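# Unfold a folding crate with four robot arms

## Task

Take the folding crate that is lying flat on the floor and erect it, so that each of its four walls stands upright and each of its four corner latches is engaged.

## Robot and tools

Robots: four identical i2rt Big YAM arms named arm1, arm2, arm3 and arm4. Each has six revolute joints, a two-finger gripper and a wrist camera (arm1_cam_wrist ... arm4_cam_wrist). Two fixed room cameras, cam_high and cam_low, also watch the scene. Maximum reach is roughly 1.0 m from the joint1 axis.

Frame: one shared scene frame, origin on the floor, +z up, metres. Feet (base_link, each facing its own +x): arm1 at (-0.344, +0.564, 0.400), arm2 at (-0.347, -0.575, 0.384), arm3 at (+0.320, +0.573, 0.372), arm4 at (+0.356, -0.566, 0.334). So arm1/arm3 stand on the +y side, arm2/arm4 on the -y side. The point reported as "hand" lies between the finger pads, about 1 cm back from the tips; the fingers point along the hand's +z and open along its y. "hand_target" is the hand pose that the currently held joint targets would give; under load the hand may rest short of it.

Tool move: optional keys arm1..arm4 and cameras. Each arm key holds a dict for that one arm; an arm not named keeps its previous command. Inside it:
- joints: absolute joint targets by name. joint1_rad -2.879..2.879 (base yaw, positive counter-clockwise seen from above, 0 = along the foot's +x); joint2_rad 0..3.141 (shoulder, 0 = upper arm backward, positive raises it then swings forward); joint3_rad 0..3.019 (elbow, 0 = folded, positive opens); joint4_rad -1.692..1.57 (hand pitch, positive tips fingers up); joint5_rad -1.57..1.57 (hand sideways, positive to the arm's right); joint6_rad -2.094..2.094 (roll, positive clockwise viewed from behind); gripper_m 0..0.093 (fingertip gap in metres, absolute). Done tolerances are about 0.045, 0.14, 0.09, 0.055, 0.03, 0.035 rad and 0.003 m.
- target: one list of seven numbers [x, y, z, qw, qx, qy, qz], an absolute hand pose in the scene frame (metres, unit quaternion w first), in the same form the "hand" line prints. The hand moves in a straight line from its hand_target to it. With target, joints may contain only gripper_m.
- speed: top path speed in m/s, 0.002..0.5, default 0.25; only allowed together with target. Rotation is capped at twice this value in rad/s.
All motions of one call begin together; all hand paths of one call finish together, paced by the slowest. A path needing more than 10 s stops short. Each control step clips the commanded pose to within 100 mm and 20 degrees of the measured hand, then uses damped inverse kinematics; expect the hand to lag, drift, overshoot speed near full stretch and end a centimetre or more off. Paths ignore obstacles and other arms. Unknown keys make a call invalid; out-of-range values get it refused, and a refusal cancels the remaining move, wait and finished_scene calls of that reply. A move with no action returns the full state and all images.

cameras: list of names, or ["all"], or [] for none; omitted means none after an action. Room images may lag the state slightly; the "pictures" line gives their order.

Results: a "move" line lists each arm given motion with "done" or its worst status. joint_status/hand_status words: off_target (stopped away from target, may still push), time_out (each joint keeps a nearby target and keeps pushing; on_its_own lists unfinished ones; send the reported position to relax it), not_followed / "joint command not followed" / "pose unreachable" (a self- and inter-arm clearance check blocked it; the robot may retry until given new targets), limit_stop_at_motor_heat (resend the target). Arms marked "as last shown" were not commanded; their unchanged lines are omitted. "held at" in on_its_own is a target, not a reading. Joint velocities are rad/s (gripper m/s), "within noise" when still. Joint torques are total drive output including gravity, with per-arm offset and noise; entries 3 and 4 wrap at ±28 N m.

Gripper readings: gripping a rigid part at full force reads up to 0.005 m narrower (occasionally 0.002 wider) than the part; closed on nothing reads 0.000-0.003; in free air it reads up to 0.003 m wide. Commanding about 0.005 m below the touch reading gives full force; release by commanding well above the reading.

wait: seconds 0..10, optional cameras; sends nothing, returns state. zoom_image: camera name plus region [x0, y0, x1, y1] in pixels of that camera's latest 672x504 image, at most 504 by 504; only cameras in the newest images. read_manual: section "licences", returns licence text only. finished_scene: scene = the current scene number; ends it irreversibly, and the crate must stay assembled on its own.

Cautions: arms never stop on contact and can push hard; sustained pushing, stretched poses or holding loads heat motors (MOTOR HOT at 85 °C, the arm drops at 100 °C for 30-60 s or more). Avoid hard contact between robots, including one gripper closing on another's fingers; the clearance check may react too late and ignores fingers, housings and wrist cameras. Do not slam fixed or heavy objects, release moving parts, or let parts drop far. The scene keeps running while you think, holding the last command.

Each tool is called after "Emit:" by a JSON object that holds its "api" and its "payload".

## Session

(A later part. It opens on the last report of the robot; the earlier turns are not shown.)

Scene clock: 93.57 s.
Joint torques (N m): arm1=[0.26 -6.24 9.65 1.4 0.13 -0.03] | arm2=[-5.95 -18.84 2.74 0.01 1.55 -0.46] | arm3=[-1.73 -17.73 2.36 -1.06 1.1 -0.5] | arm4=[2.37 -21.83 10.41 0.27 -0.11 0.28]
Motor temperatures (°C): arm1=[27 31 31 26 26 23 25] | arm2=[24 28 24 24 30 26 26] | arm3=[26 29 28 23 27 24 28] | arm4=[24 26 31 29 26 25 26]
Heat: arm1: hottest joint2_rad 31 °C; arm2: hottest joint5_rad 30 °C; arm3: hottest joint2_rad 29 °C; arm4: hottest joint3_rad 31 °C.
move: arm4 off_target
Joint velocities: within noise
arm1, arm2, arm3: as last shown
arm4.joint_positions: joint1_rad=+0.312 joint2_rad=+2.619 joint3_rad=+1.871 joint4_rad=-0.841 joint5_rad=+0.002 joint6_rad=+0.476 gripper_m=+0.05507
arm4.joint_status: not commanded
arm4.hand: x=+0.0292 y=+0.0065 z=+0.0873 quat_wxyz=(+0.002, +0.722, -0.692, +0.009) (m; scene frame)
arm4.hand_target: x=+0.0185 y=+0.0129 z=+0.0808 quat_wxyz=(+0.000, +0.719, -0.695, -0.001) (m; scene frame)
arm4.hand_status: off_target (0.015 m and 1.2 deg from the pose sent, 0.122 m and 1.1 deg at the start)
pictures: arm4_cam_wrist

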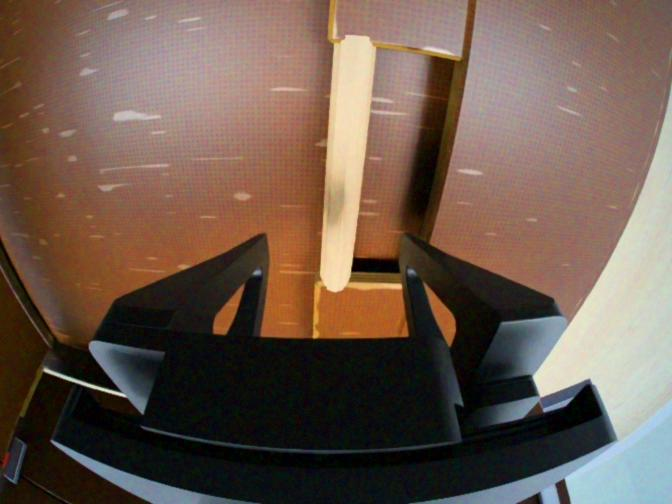

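Emit:
{"api": "move", "payload": {"arm4": {"target":[0.023,0.013,0.014,0,0.719,-0.695,0],"speed":0.08}, "cameras": ["arm4_cam_wrist"]}}

Emit:
{"api": "move", "payload": {"arm4": {"joints":{"gripper_m":0.0}}, "cameras": ["arm4_cam_wrist"]}}

Emit:
{"api": "move", "payload": {"arm4": {"target":[0.042,0.013,0.137,0,0.719,-0.695,0],"speed":0.1}}}

Emit:
{"api": "move", "payload": {"arm4": {"target":[0.11,0.016,0.21,0,0.719,-0.695,0],"speed":0.1}}}

Emit:
{"api": "move", "payload": {"arm4": {"target":[0.17,0.018,0.235,0,0.719,-0.695,0],"speed":0.1}, "cameras": ["cam_low"]}}

Scene clock: 97.33 s.
Joint torques (N m): arm1=[0.85 -5.71 9.81 1.58 0.11 -0.04] | arm2=[-5.95 -18.78 2.74 0.01 1.55 -0.46] | arm3=[-1.96 -17.49 2.43 -0.98 1.12 -0.52] | arm4=[1.85 -21.71 9.96 0.29 -0.09 0.22]
Motor temperatures (°C): arm1=[27 31 31 26 25 23 25] | arm2=[24 28 24 24 30 26 26] | arm3=[26 29 27 23 28 24 28] | arm4=[24 27 31 29 26 25 26]
Heat: arm1: hottest joint2_rad 31 °C; arm2: hottest joint5_rad 30 °C; arm3: hottest joint2_rad 29 °C; arm4: hottest joint3_rad 31 °C.
move: arm4 off_target
Joint velocities: within noise
arm1, arm2, arm3: as last shown
arm4.joint_positions: joint1_rad=+0.313 joint2_rad=+2.745 joint3_rad=+1.945 joint4_rad=-0.782 joint5_rad=+0.000 joint6_rad=+0.479 gripper_m=+0.05507
arm4.joint_status: not commanded
arm4.hand: x=+0.0276 y=+0.0068 z=+0.0266 quat_wxyz=(+0.002, +0.722, -0.692, +0.006) (m; scene frame)
arm4.hand_target: x=+0.0228 y=+0.0110 z=+0.0142 quat_wxyz=(+0.001, +0.719, -0.695, +0.000) (m; scene frame)
arm4.hand_status: off_target (0.015 m and 0.8 deg from the pose sent, 0.074 m and 1.2 deg at the start)
pictures: arm4_cam_wrist

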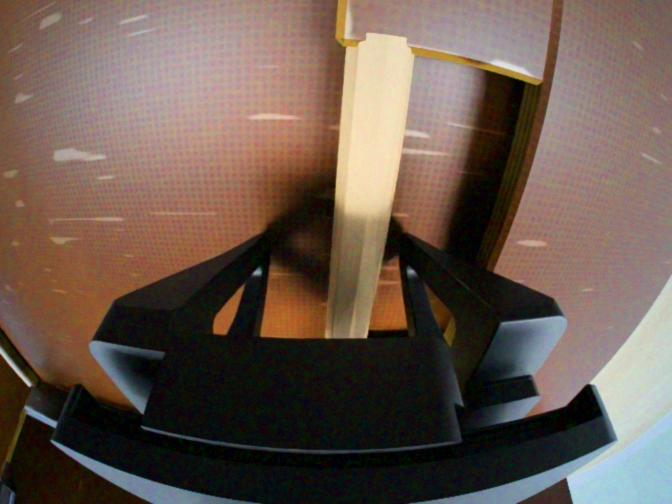

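Scene clock: 98.13 s.
Joint torques (N m): arm1=[-0.32 -5.71 9.74 1.47 0.11 0] | arm2=[-5.89 -18.73 2.74 0.02 1.55 -0.47] | arm3=[-1.9 -17.55 2.48 -1.02 1.11 -0.53] | arm4=[2.43 -21.77 9.94 0.54 -0.24 -0.11]
Motor temperatures (°C): arm1=[27 31 31 26 25 23 25] | arm2=[24 28 24 24 30 26 26] | arm3=[26 30 27 23 28 24 28] | arm4=[24 27 31 29 26 25 26]
Heat: arm1: hottest joint2_rad 31 °C; arm2: hottest joint5_rad 30 °C; arm3: hottest joint2_rad 30 °C; arm4: hottest joint3_rad 31 °C.
move: arm4 off_target
Joint velocities: within noise
arm1, arm2, arm3: as last shown
arm4.joint_positions: joint1_rad=+0.307 joint2_rad=+2.745 joint3_rad=+1.943 joint4_rad=-0.789 joint5_rad=+0.013 joint6_rad=+0.516 gripper_m=+0.01681
arm4.joint_status: gripper_m off_target (ended at +0.01683, target +0.00000)
arm4.hand: x=+0.0341 y=+0.0078 z=+0.0262 quat_wxyz=(-0.003, +0.707, -0.708, +0.011) (m; scene frame)
arm4.hand_target: x=+0.0244 y=+0.0112 z=+0.0141 quat_wxyz=(-0.003, +0.716, -0.698, +0.002) (m; scene frame)
arm4.hand_status: not commanded
pictures: arm4_cam_wrist

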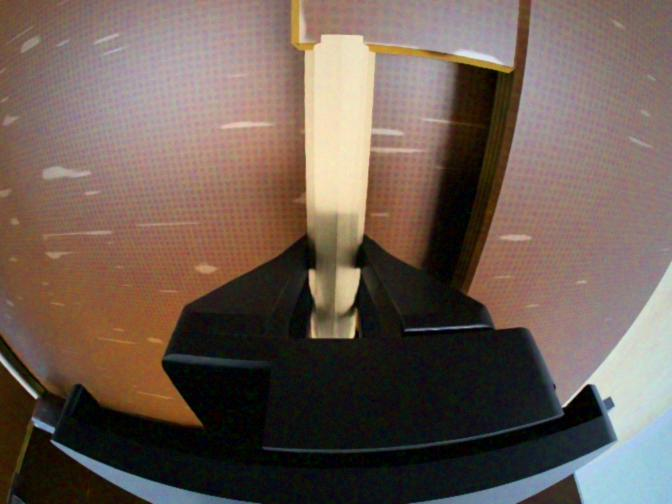

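Scene clock: 99.93 s.
Joint torques (N m): arm1=[-0.03 -6.24 9.76 1.39 0.12 -0.03] | arm2=[-5.95 -18.84 2.74 0.01 1.55 -0.46] | arm3=[-1.85 -17.85 2.54 -0.92 1.14 -0.53] | arm4=[2.26 -28.57 6.84 -1.42 0.18 -0.37]
Motor temperatures (°C): arm1=[27 31 31 26 25 23 25] | arm2=[24 28 24 24 30 26 26] | arm3=[26 30 27 23 28 24 28] | arm4=[24 27 31 29 26 25 26]
Heat: arm1: hottest joint2_rad 31 °C; arm2: hottest joint5_rad 30 °C; arm3: hottest joint2_rad 30 °C; arm4: hottest joint3_rad 31 °C.
move: arm4 off_target
Joint velocities: within noise
arm1, arm2, arm3: as last shown
arm4.joint_positions: joint1_rad=+0.281 joint2_rad=+2.573 joint3_rad=+1.819 joint4_rad=-0.827 joint5_rad=-0.015 joint6_rad=+0.507 gripper_m=+0.01611
arm4.joint_status: not commanded
arm4.hand: x=+0.0472 y=+0.0095 z=+0.1021 quat_wxyz=(+0.009, +0.701, -0.714, +0.003) (m; scene frame)
arm4.hand_target: x=+0.0397 y=+0.0166 z=+0.1360 quat_wxyz=(+0.002, +0.718, -0.696, -0.007) (m; scene frame)
arm4.hand_status: off_target (0.035 m and 3.2 deg from the pose sent, 0.111 m and 2.4 deg at the start)
pictures: none

Scene clock: 101.60 s.
Joint torques (N m): arm1=[0.56 -6.01 9.77 1.36 0.14 0] | arm2=[-5.95 -18.78 2.74 0.02 1.55 -0.46] | arm3=[-1.79 -17.85 2.39 -1.07 1.1 -0.53] | arm4=[1.03 -27.28 6.91 -1.72 0.85 -0.54]
Motor temperatures (°C): arm1=[27 30 31 26 25 23 25] | arm2=[24 28 24 24 30 26 26] | arm3=[26 30 27 23 28 24 28] | arm4=[24 27 31 29 26 25 26]
Heat: arm1: hottest joint3_rad 31 °C; arm2: hottest joint5_rad 30 °C; arm3: hottest joint2_rad 30 °C; arm4: hottest joint3_rad 31 °C.
move: arm4 off_target
Joint velocities: within noise
arm1, arm2: as last shown
arm3.joint_positions: joint1_rad=-0.574 joint2_rad=+2.090 joint3_rad=+1.154 joint4_rad=-0.607 joint5_rad=-0.026 joint6_rad=+0.780 gripper_m=+0.01595
arm3.joint_status: not commanded
arm3.hand: x=-0.0329 y=+0.2168 z=+0.2408 quat_wxyz=(-0.019, -1.000, -0.001, -0.001) (m; scene frame)
arm3.hand_target: x=-0.0319 y=+0.2352 z=+0.2495 quat_wxyz=(+0.000, -1.000, -0.021, -0.001) (m; scene frame)
arm3.hand_status: not commanded
arm4.joint_positions: joint1_rad=+0.206 joint2_rad=+2.386 joint3_rad=+1.673 joint4_rad=-0.870 joint5_rad=-0.027 joint6_rad=+0.427 gripper_m=+0.01623
arm4.joint_status: not commanded
arm4.hand: x=+0.0987 y=+0.0089 z=+0.1775 quat_wxyz=(+0.015, +0.702, -0.712, +0.001) (m; scene frame)
arm4.hand_target: x=+0.1072 y=+0.0155 z=+0.2087 quat_wxyz=(+0.000, +0.719, -0.695, +0.000) (m; scene frame)
arm4.hand_status: off_target (0.035 m and 3.2 deg from the pose sent, 0.125 m and 3.2 deg at the start)
pictures: none

Scene clock: 102.90 s.
Joint torques (N m): arm1=[0.09 -5.6 9.84 1.51 0.11 0] | arm2=[-5.95 -18.78 2.77 0.01 1.55 -0.46] | arm3=[-1.44 -17.67 2.48 -1.02 1.1 -0.5] | arm4=[0.32 -24.76 7.21 -0.8 0.87 -0.7]
Motor temperatures (°C): arm1=[27 30 31 26 25 23 25] | arm2=[24 28 24 24 30 26 26] | arm3=[26 30 27 23 28 24 28] | arm4=[24 27 31 29 26 25 26]
Heat: arm1: hottest joint3_rad 31 °C; arm2: hottest joint5_rad 30 °C; arm3: hottest joint2_rad 30 °C; arm4: hottest joint3_rad 31 °C.
move: arm4 off_target
Joint velocities: within noise
arm1, arm3: as last shown
arm2.joint_positions: joint1_rad=-0.577 joint2_rad=+2.056 joint3_rad=+1.082 joint4_rad=-0.576 joint5_rad=-0.038 joint6_rad=+0.794 gripper_m=+0.01539
arm2.joint_status: not commanded
arm2.hand: x=-0.0381 y=-0.2092 z=+0.2545 quat_wxyz=(+0.006, +0.032, -0.999, -0.021) (m; scene frame)
arm2.hand_target: x=-0.0196 y=-0.2438 z=+0.2531 quat_wxyz=(+0.001, +0.018, -1.000, +0.000) (m; scene frame)
arm2.hand_status: not commanded
arm4.joint_positions: joint1_rad=+0.128 joint2_rad=+2.285 joint3_rad=+1.592 joint4_rad=-0.897 joint5_rad=-0.027 joint6_rad=+0.350 gripper_m=+0.01616
arm4.joint_status: not commanded
arm4.hand: x=+0.1510 y=+0.0085 z=+0.2148 quat_wxyz=(+0.017, +0.702, -0.712, +0.003) (m; scene frame)
arm4.hand_target: x=+0.1652 y=+0.0160 z=+0.2343 quat_wxyz=(+0.001, +0.721, -0.693, +0.002) (m; scene frame)
arm4.hand_status: off_target (0.029 m and 3.4 deg from the pose sent, 0.092 m and 3.2 deg at the start)
pictures: cam_low

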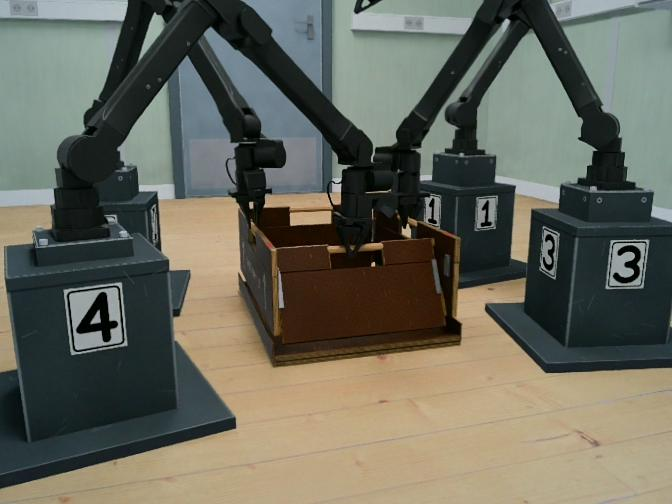

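Emit:
{"api": "move", "payload": {"arm4": {"target":[0.225,0.018,0.235,0,0.719,-0.695,0],"speed":0.08}}}

Emit:
{"api": "move", "payload": {"arm4": {"target":[0.275,0.02,0.228,0,0.719,-0.695,0],"speed":0.06}}}

Emit:
{"api": "move", "payload": {"arm4": {"target":[0.33,0.022,0.22,0,0.719,-0.695,0],"speed":0.06}}}

Emit:
{"api": "move", "payload": {"arm4": {"target":[0.38,0.022,0.215,0,0.719,-0.695,0],"speed":0.06}, "cameras": ["cam_low","cam_high"]}}

Emit:
{"api": "zoom_image", "payload": {"camera": "cam_low", "region": [220, 180, 470, 380]}}

Scene clock: 105.63 s.
Joint torques (N m): arm1=[0.15 -6.01 9.76 1.44 0.13 0.01] | arm2=[-5.95 -18.78 2.74 0.02 1.55 -0.46] | arm3=[-1.79 -18.02 2.44 -1.07 1.12 -0.5] | arm4=[-1.38 -22.42 6.91 0.1 1.25 -0.84]
Motor temperatures (°C): arm1=[27 30 31 26 25 23 25] | arm2=[24 28 24 24 30 26 26] | arm3=[26 30 27 23 28 24 29] | arm4=[24 28 31 29 27 25 26]
Heat: arm1: hottest joint3_rad 31 °C; arm2: hottest joint5_rad 30 °C; arm3: hottest joint2_rad 30 °C; arm4: hottest joint3_rad 31 °C.
move: arm4 off_target
Joint velocities: within noise
arm1.joint_positions: joint1_rad=-0.303 joint2_rad=+0.993 joint3_rad=+1.384 joint4_rad=-1.292 joint5_rad=-0.006 joint6_rad=+0.012 gripper_m=+0.04996
arm1.joint_status: not commanded
arm1.hand: x=-0.3859 y=+0.1904 z=+0.8383 quat_wxyz=(-0.222, -0.708, -0.623, +0.247) (m; scene frame)
arm1.hand_target: x=-0.3845 y=+0.1893 z=+0.8430 quat_wxyz=(-0.222, -0.703, -0.629, +0.248) (m; scene frame)
arm1.hand_status: not commanded
arm2, arm3: as last shown
arm4.joint_positions: joint1_rad=+0.056 joint2_rad=+2.233 joint3_rad=+1.537 joint4_rad=-0.896 joint5_rad=-0.039 joint6_rad=+0.277 gripper_m=+0.01600
arm4.joint_status: not commanded
arm4.hand: x=+0.1946 y=+0.0075 z=+0.2293 quat_wxyz=(+0.022, +0.702, -0.712, -0.001) (m; scene frame)
arm4.hand_target: x=+0.2242 y=+0.0155 z=+0.2347 quat_wxyz=(+0.003, +0.718, -0.696, +0.004) (m; scene frame)
arm4.hand_status: off_target (0.033 m and 3.8 deg from the pose sent, 0.077 m and 3.4 deg at the start)
pictures: none

Scene clock: 107.10 s.
Joint torques (N m): arm1=[0.5 -6.18 9.74 1.54 0.12 -0.03] | arm2=[-5.95 -18.84 2.74 0.01 1.55 -0.46] | arm3=[-1.9 -17.9 2.47 -1.01 1.09 -0.48] | arm4=[-4.01 -20.84 6.68 0.77 2.09 -1.14]
Motor temperatures (°C): arm1=[27 30 31 26 25 23 25] | arm2=[24 28 24 24 30 26 26] | arm3=[26 30 27 23 28 24 29] | arm4=[24 28 31 29 27 25 26]
Heat: arm1: hottest joint3_rad 31 °C; arm2: hottest joint5_rad 30 °C; arm3: hottest joint2_rad 30 °C; arm4: hottest joint3_rad 31 °C.
move: arm4 off_target
Joint velocities: within noise
arm1, arm2: as last shown
arm3.joint_positions: joint1_rad=-0.574 joint2_rad=+2.090 joint3_rad=+1.154 joint4_rad=-0.607 joint5_rad=-0.026 joint6_rad=+0.779 gripper_m=+0.01595
arm3.joint_status: not commanded
arm3.hand: x=-0.0329 y=+0.2168 z=+0.2408 quat_wxyz=(-0.019, -1.000, -0.002, -0.001) (m; scene frame)
arm3.hand_target: x=-0.0319 y=+0.2352 z=+0.2495 quat_wxyz=(+0.000, -1.000, -0.022, -0.001) (m; scene frame)
arm3.hand_status: not commanded
arm4.joint_positions: joint1_rad=+0.010 joint2_rad=+2.211 joint3_rad=+1.509 joint4_rad=-0.882 joint5_rad=-0.065 joint6_rad=+0.226 gripper_m=+0.01602
arm4.joint_status: not commanded
arm4.hand: x=+0.2178 y=+0.0083 z=+0.2338 quat_wxyz=(+0.031, +0.703, -0.710, -0.012) (m; scene frame)
arm4.hand_target: x=+0.2719 y=+0.0178 z=+0.2293 quat_wxyz=(+0.003, +0.717, -0.697, +0.001) (m; scene frame)
arm4.hand_status: off_target (0.059 m and 4.6 deg from the pose sent, 0.081 m and 3.8 deg at the start)
pictures: none

Scene clock: 108.57 s.
Joint torques (N m): arm1=[0.32 -6.18 9.76 1.52 0.11 0.01] | arm2=[-5.89 -18.73 2.74 0.02 1.55 -0.45] | arm3=[-2.14 -18.26 2.39 -1.01 1.15 -0.53] | arm4=[-6.18 -19.31 6.67 1.48 2.45 -1.38]
Motor temperatures (°C): arm1=[27 30 31 26 25 23 25] | arm2=[24 28 24 24 30 26 26] | arm3=[26 30 27 23 28 24 29] | arm4=[24 28 31 29 28 25 27]
Heat: arm1: hottest joint3_rad 31 °C; arm2: hottest joint5_rad 30 °C; arm3: hottest joint2_rad 30 °C; arm4: hottest joint3_rad 31 °C.
move: arm4 off_target
Joint velocities: within noise
arm1, arm3: as last shown
arm2.joint_positions: joint1_rad=-0.577 joint2_rad=+2.056 joint3_rad=+1.082 joint4_rad=-0.574 joint5_rad=-0.038 joint6_rad=+0.794 gripper_m=+0.01539
arm2.joint_status: not commanded
arm2.hand: x=-0.0379 y=-0.2090 z=+0.2545 quat_wxyz=(+0.006, +0.032, -0.999, -0.021) (m; scene frame)
arm2.hand_target: x=-0.0195 y=-0.2434 z=+0.2531 quat_wxyz=(+0.001, +0.018, -1.000, +0.000) (m; scene frame)
arm2.hand_status: not commanded
arm3.hand_target: x=-0.0319 y=+0.2351 z=+0.2495 quat_wxyz=(+0.000, -1.000, -0.022, -0.001) (m; scene frame)
arm4.joint_positions: joint1_rad=-0.053 joint2_rad=+2.197 joint3_rad=+1.486 joint4_rad=-0.879 joint5_rad=-0.073 joint6_rad=+0.160 gripper_m=+0.01612
arm4.joint_status: not commanded
arm4.hand: x=+0.2540 y=+0.0083 z=+0.2351 quat_wxyz=(+0.035, +0.704, -0.709, -0.014) (m; scene frame)
arm4.hand_target: x=+0.3259 y=+0.0163 z=+0.2223 quat_wxyz=(+0.004, +0.716, -0.698, +0.004) (m; scene frame)
arm4.hand_status: off_target (0.079 m and 4.9 deg from the pose sent, 0.114 m and 4.6 deg at the start)
pictures: none

Scene clock: 109.97 s.
Joint torques (N m): arm1=[0.26 -6.12 9.72 1.35 0.07 -0.03] | arm2=[-5.95 -18.73 2.76 0.01 1.55 -0.46] | arm3=[-1.61 -18.14 2.61 -0.96 1.16 -0.51] | arm4=[-8.59 -19.49 6 1.07 2.66 -1.67]
Motor temperatures (°C): arm1=[27 30 31 26 25 23 25] | arm2=[24 28 24 24 30 26 26] | arm3=[26 30 27 23 28 24 29] | arm4=[24 28 30 29 29 25 27]
Heat: arm1: hottest joint3_rad 31 °C; arm2: hottest joint5_rad 30 °C; arm3: hottest joint2_rad 30 °C; arm4: hottest joint3_rad 30 °C.
move: arm4 off_target
Joint velocities: within noise
arm1, arm2, arm3: as last shown
arm4.joint_positions: joint1_rad=-0.056 joint2_rad=+2.193 joint3_rad=+1.474 joint4_rad=-0.862 joint5_rad=-0.081 joint6_rad=+0.154 gripper_m=+0.01614
arm4.joint_status: not commanded
arm4.hand: x=+0.2546 y=+0.0075 z=+0.2342 quat_wxyz=(+0.036, +0.705, -0.708, -0.020) (m; scene frame)
arm4.hand_target: x=+0.3456 y=+0.0104 z=+0.2207 quat_wxyz=(+0.006, +0.716, -0.698, +0.005) (m; scene frame)
arm4.hand_status: off_target (0.128 m and 5.1 deg from the pose sent, 0.128 m and 4.9 deg at the start; pose on its path clipped on 29 of 42 steps)
pictures: cam_high, cam_low

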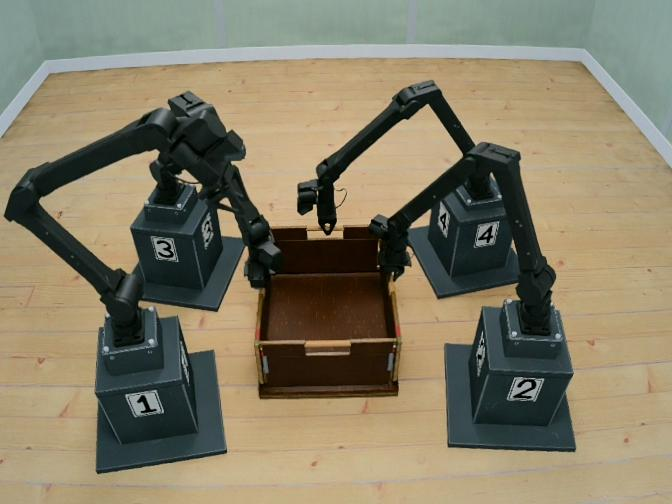

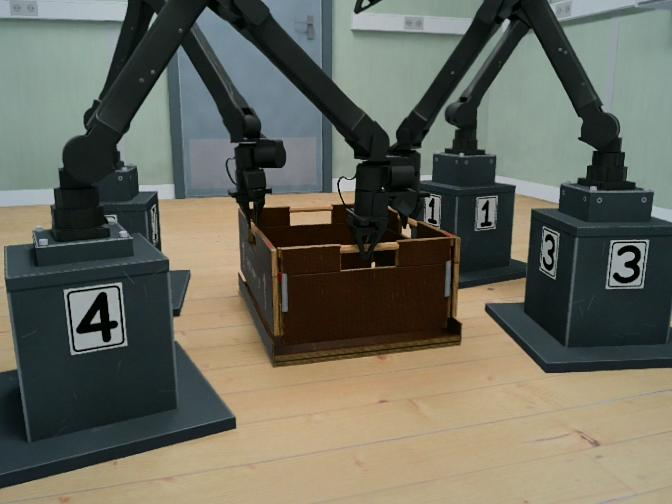

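Scaled by 2.016 from the camera's 672x504 image, which has a finer 960x720 frame.

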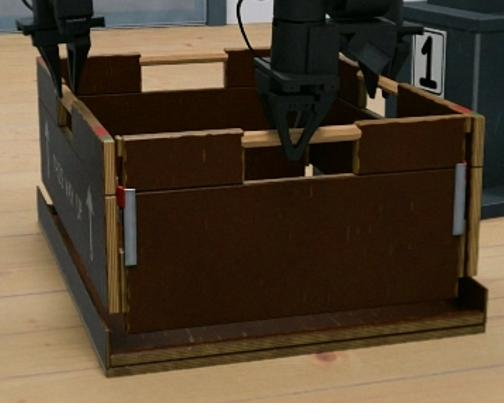

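Stop reached. Release arm4, then arms 2 and 3.

Emit:
{"api": "move", "payload": {"arm4": {"target":[0.26,0.008,0.225,0,0.719,-0.695,0],"speed":0.12}, "arm2": {"target":[-0.02,-0.218,0.253,0,-0.0175,0.9998,0],"speed":0.05}, "arm3": {"target":[-0.032,0.22,0.249,0,0.9998,0.0175,0],"speed":0.05}}}

Emit:
{"api": "move", "payload": {"arm4": {"joints":{"gripper_m":0.05}}}}

Emit:
{"api": "move", "payload": {"arm4": {"target":[0.225,0.005,0.38,0,0.719,-0.695,0],"speed":0.2}}}

Emit:
{"api": "move", "payload": {"arm4": {"joints":{"joint1_rad":0.15,"joint2_rad":1.2,"joint4_rad":-1.45}}, "arm2": {"joints":{"gripper_m":0.05}}, "arm3": {"joints":{"gripper_m":0.05}}}}

Emit:
{"api": "move", "payload": {"arm2": {"target":[-0.02,-0.218,0.4,0,-0.0175,0.9998,0],"speed":0.15}, "arm3": {"target":[-0.035,0.224,0.4,0,0.9998,0.0175,0],"speed":0.15}, "cameras": ["cam_high","cam_low","arm4_cam_wrist","arm1_cam_wrist"]}}

Emit:
{"api": "zoom_image", "payload": {"camera": "cam_high", "region": [240, 220, 420, 410]}}

Emit:
{"api": "zoom_image", "payload": {"camera": "arm1_cam_wrist", "region": [80, 90, 320, 300]}}

Emit:
{"api": "zoom_image", "payload": {"camera": "arm4_cam_wrist", "region": [110, 0, 430, 250]}}

Scene clock: 114.00 s.
Joint torques (N m): arm1=[0.09 -6.65 9.69 1.44 0.11 -0.02] | arm2=[-2.55 -17.08 5.81 -0.39 1.57 -0.12] | arm3=[0.44 -16.85 4.88 -1.66 1.15 -0.17] | arm4=[1.32 -19.66 6.83 0.91 1.5 -0.39]
Motor temperatures (°C): arm1=[27 30 31 26 24 23 25] | arm2=[24 28 24 24 30 26 26] | arm3=[26 30 27 23 28 24 29] | arm4=[24 28 30 29 30 25 27]
Heat: arm1: hottest joint3_rad 31 °C; arm2: hottest joint5_rad 30 °C; arm3: hottest joint2_rad 30 °C; arm4: hottest joint3_rad 30 °C.
move: arm2 off_target; arm3 off_target; arm4 off_target
Joint velocities: within noise
arm1: as last shown
arm2.joint_positions: joint1_rad=-0.577 joint2_rad=+2.061 joint3_rad=+1.094 joint4_rad=-0.596 joint5_rad=-0.036 joint6_rad=+0.801 gripper_m=+0.01535
arm2.joint_status: not commanded
arm2.hand: x=-0.0374 y=-0.2088 z=+0.2550 quat_wxyz=(+0.010, +0.028, -0.999, -0.016) (m; scene frame)
arm2.hand_target: x=-0.0205 y=-0.2189 z=+0.2531 quat_wxyz=(+0.000, +0.017, -1.000, +0.001) (m; scene frame)
arm2.hand_status: off_target (0.020 m and 2.5 deg from the pose sent, 0.020 m and 3.0 deg at the start)
arm3.joint_positions: joint1_rad=-0.574 joint2_rad=+2.090 joint3_rad=+1.154 joint4_rad=-0.607 joint5_rad=-0.026 joint6_rad=+0.779 gripper_m=+0.01595
arm3.joint_status: not commanded
arm3.hand: x=-0.0329 y=+0.2168 z=+0.2408 quat_wxyz=(-0.019, -1.000, -0.002, -0.001) (m; scene frame)
arm3.hand_target: x=-0.0321 y=+0.2199 z=+0.2490 quat_wxyz=(-0.001, -1.000, -0.017, +0.000) (m; scene frame)
arm3.hand_status: off_target (0.009 m and 2.8 deg from the pose sent, 0.009 m and 2.8 deg at the start)
arm4.joint_positions: joint1_rad=-0.036 joint2_rad=+2.190 joint3_rad=+1.471 joint4_rad=-0.854 joint5_rad=-0.046 joint6_rad=+0.177 gripper_m=+0.01614
arm4.joint_status: not commanded
arm4.hand: x=+0.2491 y=+0.0075 z=+0.2346 quat_wxyz=(+0.019, +0.705, -0.709, -0.012) (m; scene frame)
arm4.hand_target: x=+0.2605 y=+0.0083 z=+0.2258 quat_wxyz=(+0.000, +0.718, -0.696, +0.000) (m; scene frame)
arm4.hand_status: off_target (0.015 m and 3.5 deg from the pose sent, 0.011 m and 5.1 deg at the start)
pictures: none

Scene clock: 114.77 s.
Joint torques (N m): arm1=[0.91 -6.01 9.88 1.54 0.11 -0.05] | arm2=[-2.43 -17.03 5.81 -0.35 1.56 -0.1] | arm3=[-0.26 -16.91 5.01 -1.68 1.19 -0.19] | arm4=[1.85 -19.96 6.97 0.39 -0.02 -0.07]
Motor temperatures (°C): arm1=[27 30 31 26 24 23 25] | arm2=[24 28 24 24 30 26 26] | arm3=[26 30 27 23 28 24 29] | arm4=[24 28 30 29 30 25 27]
Heat: arm1: hottest joint3_rad 31 °C; arm2: hottest joint5_rad 30 °C; arm3: hottest joint2_rad 30 °C; arm4: hottest joint3_rad 30 °C.
move: arm4 done
Joint velocities: within noise
arm1, arm2, arm3: as last shown
arm4.joint_positions: joint1_rad=-0.047 joint2_rad=+2.191 joint3_rad=+1.471 joint4_rad=-0.842 joint5_rad=+0.000 joint6_rad=+0.150 gripper_m=+0.04993
arm4.joint_status: all done
arm4.hand: x=+0.2627 y=+0.0125 z=+0.2336 quat_wxyz=(-0.002, +0.711, -0.703, -0.003) (m; scene frame)
arm4.hand_target: x=+0.2664 y=+0.0089 z=+0.2249 quat_wxyz=(+0.000, +0.715, -0.699, +0.001) (m; scene frame)
arm4.hand_status: not commanded
pictures: none

Scene clock: 116.40 s.
Joint torques (N m): arm1=[0.38 -6.01 9.77 1.31 0.12 -0.01] | arm2=[-2.49 -17.08 5.81 -0.35 1.57 -0.1] | arm3=[0.03 -16.67 4.92 -1.55 1.16 -0.19] | arm4=[2.14 -18.67 12.38 -0.54 -0.05 0.27]
Motor temperatures (°C): arm1=[27 30 31 26 24 23 25] | arm2=[24 28 24 24 30 26 26] | arm3=[26 30 27 23 28 24 29] | arm4=[24 28 30 29 30 25 27]
Heat: arm1: hottest joint3_rad 31 °C; arm2: hottest joint5_rad 30 °C; arm3: hottest joint2_rad 30 °C; arm4: hottest joint3_rad 30 °C.
move: arm4 off_target
Joint velocities: within noise
arm1, arm2, arm3: as last shown
arm4.joint_positions: joint1_rad=+0.017 joint2_rad=+1.983 joint3_rad=+1.530 joint4_rad=-1.143 joint5_rad=+0.000 joint6_rad=+0.166 gripper_m=+0.04995
arm4.joint_status: not commanded
arm4.hand: x=+0.2286 y=-0.0074 z=+0.3701 quat_wxyz=(+0.007, +0.727, -0.686, +0.010) (m; scene frame)
arm4.hand_target: x=+0.2236 y=+0.0058 z=+0.3801 quat_wxyz=(-0.001, +0.723, -0.691, +0.000) (m; scene frame)
arm4.hand_status: off_target (0.016 m and 2.0 deg from the pose sent, 0.151 m and 1.4 deg at the start)
pictures: none

Scene clock: 118.10 s.
Joint torques (N m): arm1=[0.44 -5.66 9.72 1.42 0.1 0] | arm2=[-0.91 -17.14 5.74 -0.06 0.2 -0.1] | arm3=[-0.56 -16.56 4.81 -0.23 0.26 0] | arm4=[1.2 -7.47 11.69 0.58 -0.06 0.26]
Motor temperatures (°C): arm1=[27 30 31 26 24 23 25] | arm2=[24 28 24 24 30 26 26] | arm3=[26 30 28 23 28 24 28] | arm4=[24 28 30 29 29 25 27]
Heat: arm1: hottest joint3_rad 31 °C; arm2: hottest joint5_rad 30 °C; arm3: hottest joint2_rad 30 °C; arm4: hottest joint3_rad 30 °C.
move: arm2 done; arm3 done; arm4 done
Joint velocities: within noise
arm1: as last shown
arm2.joint_positions: joint1_rad=-0.594 joint2_rad=+2.062 joint3_rad=+1.096 joint4_rad=-0.611 joint5_rad=-0.004 joint6_rad=+0.801 gripper_m=+0.04989
arm2.joint_status: all done
arm2.hand: x=-0.0293 y=-0.2203 z=+0.2546 quat_wxyz=(+0.003, +0.020, -1.000, +0.001) (m; scene frame)
arm2.hand_target: x=-0.0217 y=-0.2194 z=+0.2532 quat_wxyz=(+0.003, +0.018, -1.000, +0.003) (m; scene frame)
arm2.hand_status: not commanded
arm3.joint_positions: joint1_rad=-0.583 joint2_rad=+2.088 joint3_rad=+1.154 joint4_rad=-0.652 joint5_rad=-0.001 joint6_rad=+0.762 gripper_m=+0.04991
arm3.joint_status: all done
arm3.hand: x=-0.0315 y=+0.2305 z=+0.2414 quat_wxyz=(+0.005, -1.000, -0.005, -0.007) (m; scene frame)
arm3.hand_target: x=-0.0343 y=+0.2247 z=+0.2491 quat_wxyz=(+0.002, -1.000, -0.012, -0.002) (m; scene frame)
arm3.hand_status: not commanded
arm4.joint_positions: joint1_rad=+0.151 joint2_rad=+1.193 joint3_rad=+1.555 joint4_rad=-1.442 joint5_rad=+0.000 joint6_rad=+0.176 gripper_m=+0.04995
arm4.joint_status: all done
arm4.hand: x=+0.2094 y=-0.1735 z=+0.7587 quat_wxyz=(-0.121, +0.746, -0.621, -0.211) (m; scene frame)
arm4.hand_target: x=+0.2107 y=-0.1718 z=+0.7634 quat_wxyz=(-0.120, +0.739, -0.628, -0.213) (m; scene frame)
arm4.hand_status: not commanded
pictures: none

Scene clock: 119.87 s.
Joint torques (N m): arm1=[0.26 -5.71 9.72 1.33 0.14 -0.04] | arm2=[-0.97 -18.84 8.18 -0.03 0.19 -0.09] | arm3=[-0.09 -14.74 8.95 -0.28 0.26 -0.04] | arm4=[1.44 -7.47 11.64 0.58 -0.06 0.25]
Motor temperatures (°C): arm1=[27 30 31 26 24 23 25] | arm2=[24 28 24 24 30 26 26] | arm3=[26 29 28 23 28 24 28] | arm4=[24 28 30 29 29 25 27]
Heat: arm1: hottest joint3_rad 31 °C; arm2: hottest joint5_rad 30 °C; arm3: hottest joint2_rad 29 °C; arm4: hottest joint3_rad 30 °C.
move: arm2 off_target; arm3 off_target
Joint velocities: within noise
arm1.joint_positions: joint1_rad=-0.303 joint2_rad=+0.993 joint3_rad=+1.384 joint4_rad=-1.292 joint5_rad=-0.006 joint6_rad=+0.012 gripper_m=+0.04996
arm1.joint_status: not commanded
arm1.hand: x=-0.3859 y=+0.1904 z=+0.8383 quat_wxyz=(-0.222, -0.708, -0.623, +0.247) (m; scene frame)
arm1.hand_target: x=-0.3845 y=+0.1893 z=+0.8430 quat_wxyz=(-0.222, -0.703, -0.629, +0.248) (m; scene frame)
arm1.hand_status: not commanded
arm2.joint_positions: joint1_rad=-0.600 joint2_rad=+1.821 joint3_rad=+1.143 joint4_rad=-0.946 joint5_rad=-0.002 joint6_rad=+0.797 gripper_m=+0.04991
arm2.joint_status: not commanded
arm2.hand: x=-0.0337 y=-0.2298 z=+0.3778 quat_wxyz=(+0.019, +0.019, -0.999, +0.018) (m; scene frame)
arm2.hand_target: x=-0.0176 y=-0.2198 z=+0.3994 quat_wxyz=(+0.000, +0.017, -1.000, +0.001) (m; scene frame)
arm2.hand_status: off_target (0.029 m and 3.0 deg from the pose sent, 0.146 m and 0.5 deg at the start)
arm3.joint_positions: joint1_rad=-0.580 joint2_rad=+1.814 joint3_rad=+1.197 joint4_rad=-0.991 joint5_rad=-0.001 joint6_rad=+0.743 gripper_m=+0.04991
arm3.joint_status: not commanded
arm3.hand: x=-0.0236 y=+0.2365 z=+0.3836 quat_wxyz=(+0.012, -1.000, -0.016, -0.015) (m; scene frame)
arm3.hand_target: x=-0.0339 y=+0.2228 z=+0.3993 quat_wxyz=(+0.000, -1.000, -0.023, -0.001) (m; scene frame)
arm3.hand_status: off_target (0.024 m and 2.2 deg from the pose sent, 0.159 m and 1.7 deg at the start)
arm4: as last shown
pictures: arm1_cam_wrist, arm4_cam_wrist, cam_high, cam_low

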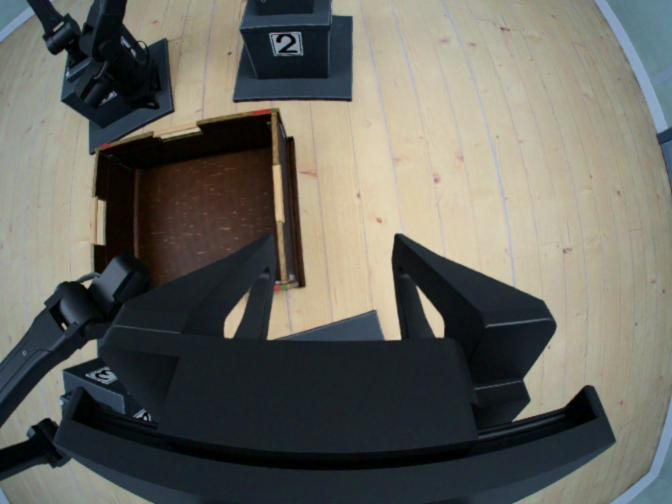

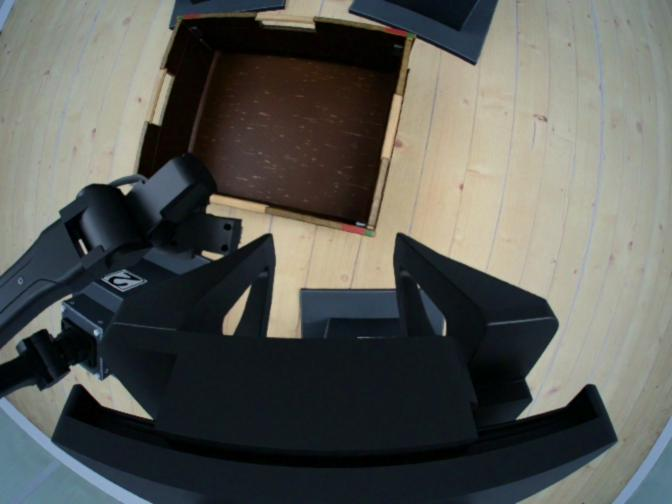

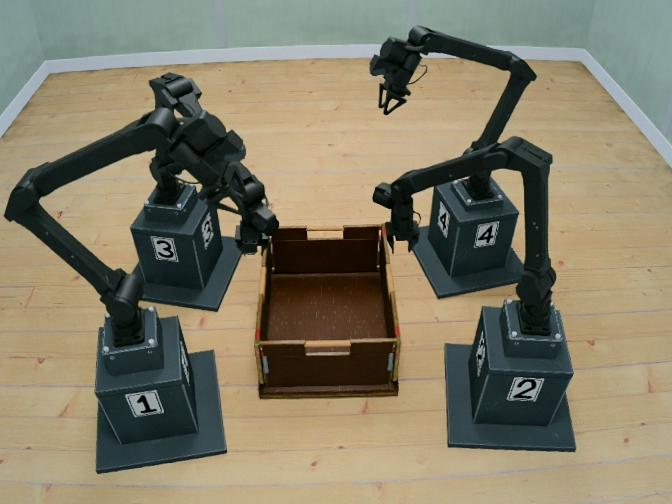

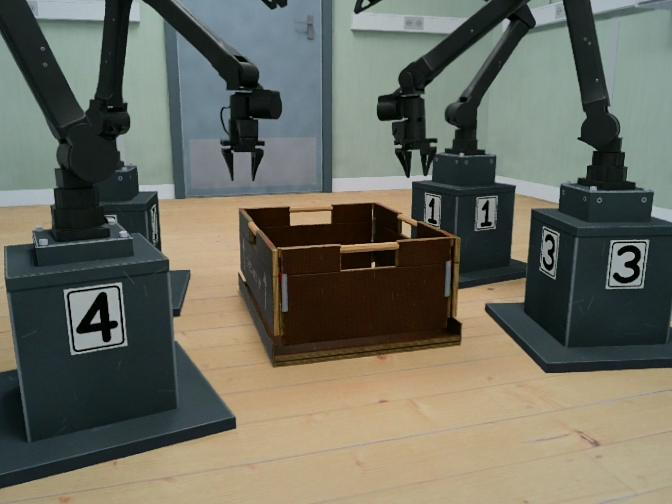

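Scaled by 2.653 from the camera's 672x504 image, which has a finer 960x720 frame.

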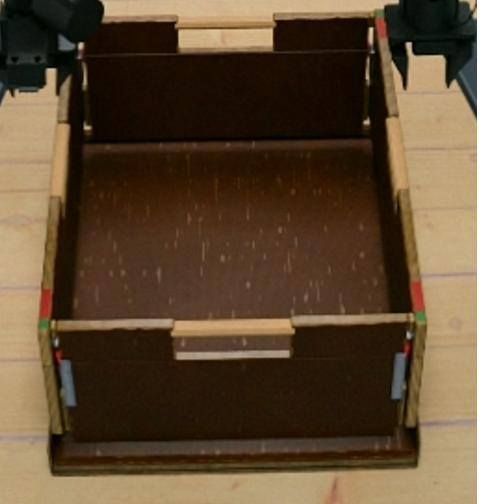

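Scaled by 2.100 from the camera's 672x504 image, which has a finer 960x720 frame.

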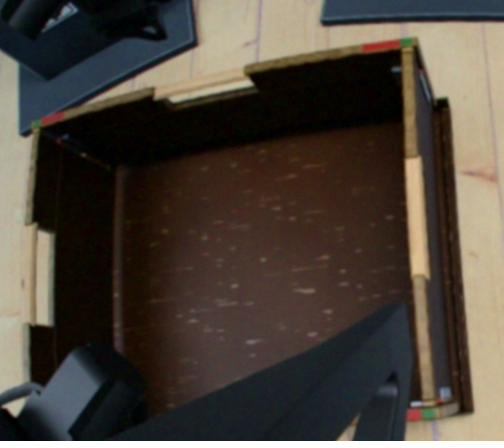

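Scaled by 1.575 from the camera's 672x504 image, which has a finer 960x720 frame.

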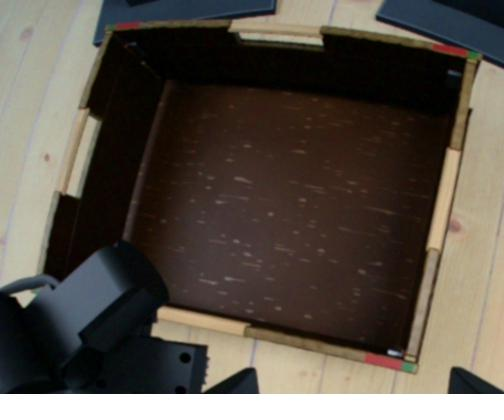

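Emit:
{"api": "finished_scene", "payload": {"scene": 2}}

The scene is finished: the task was done.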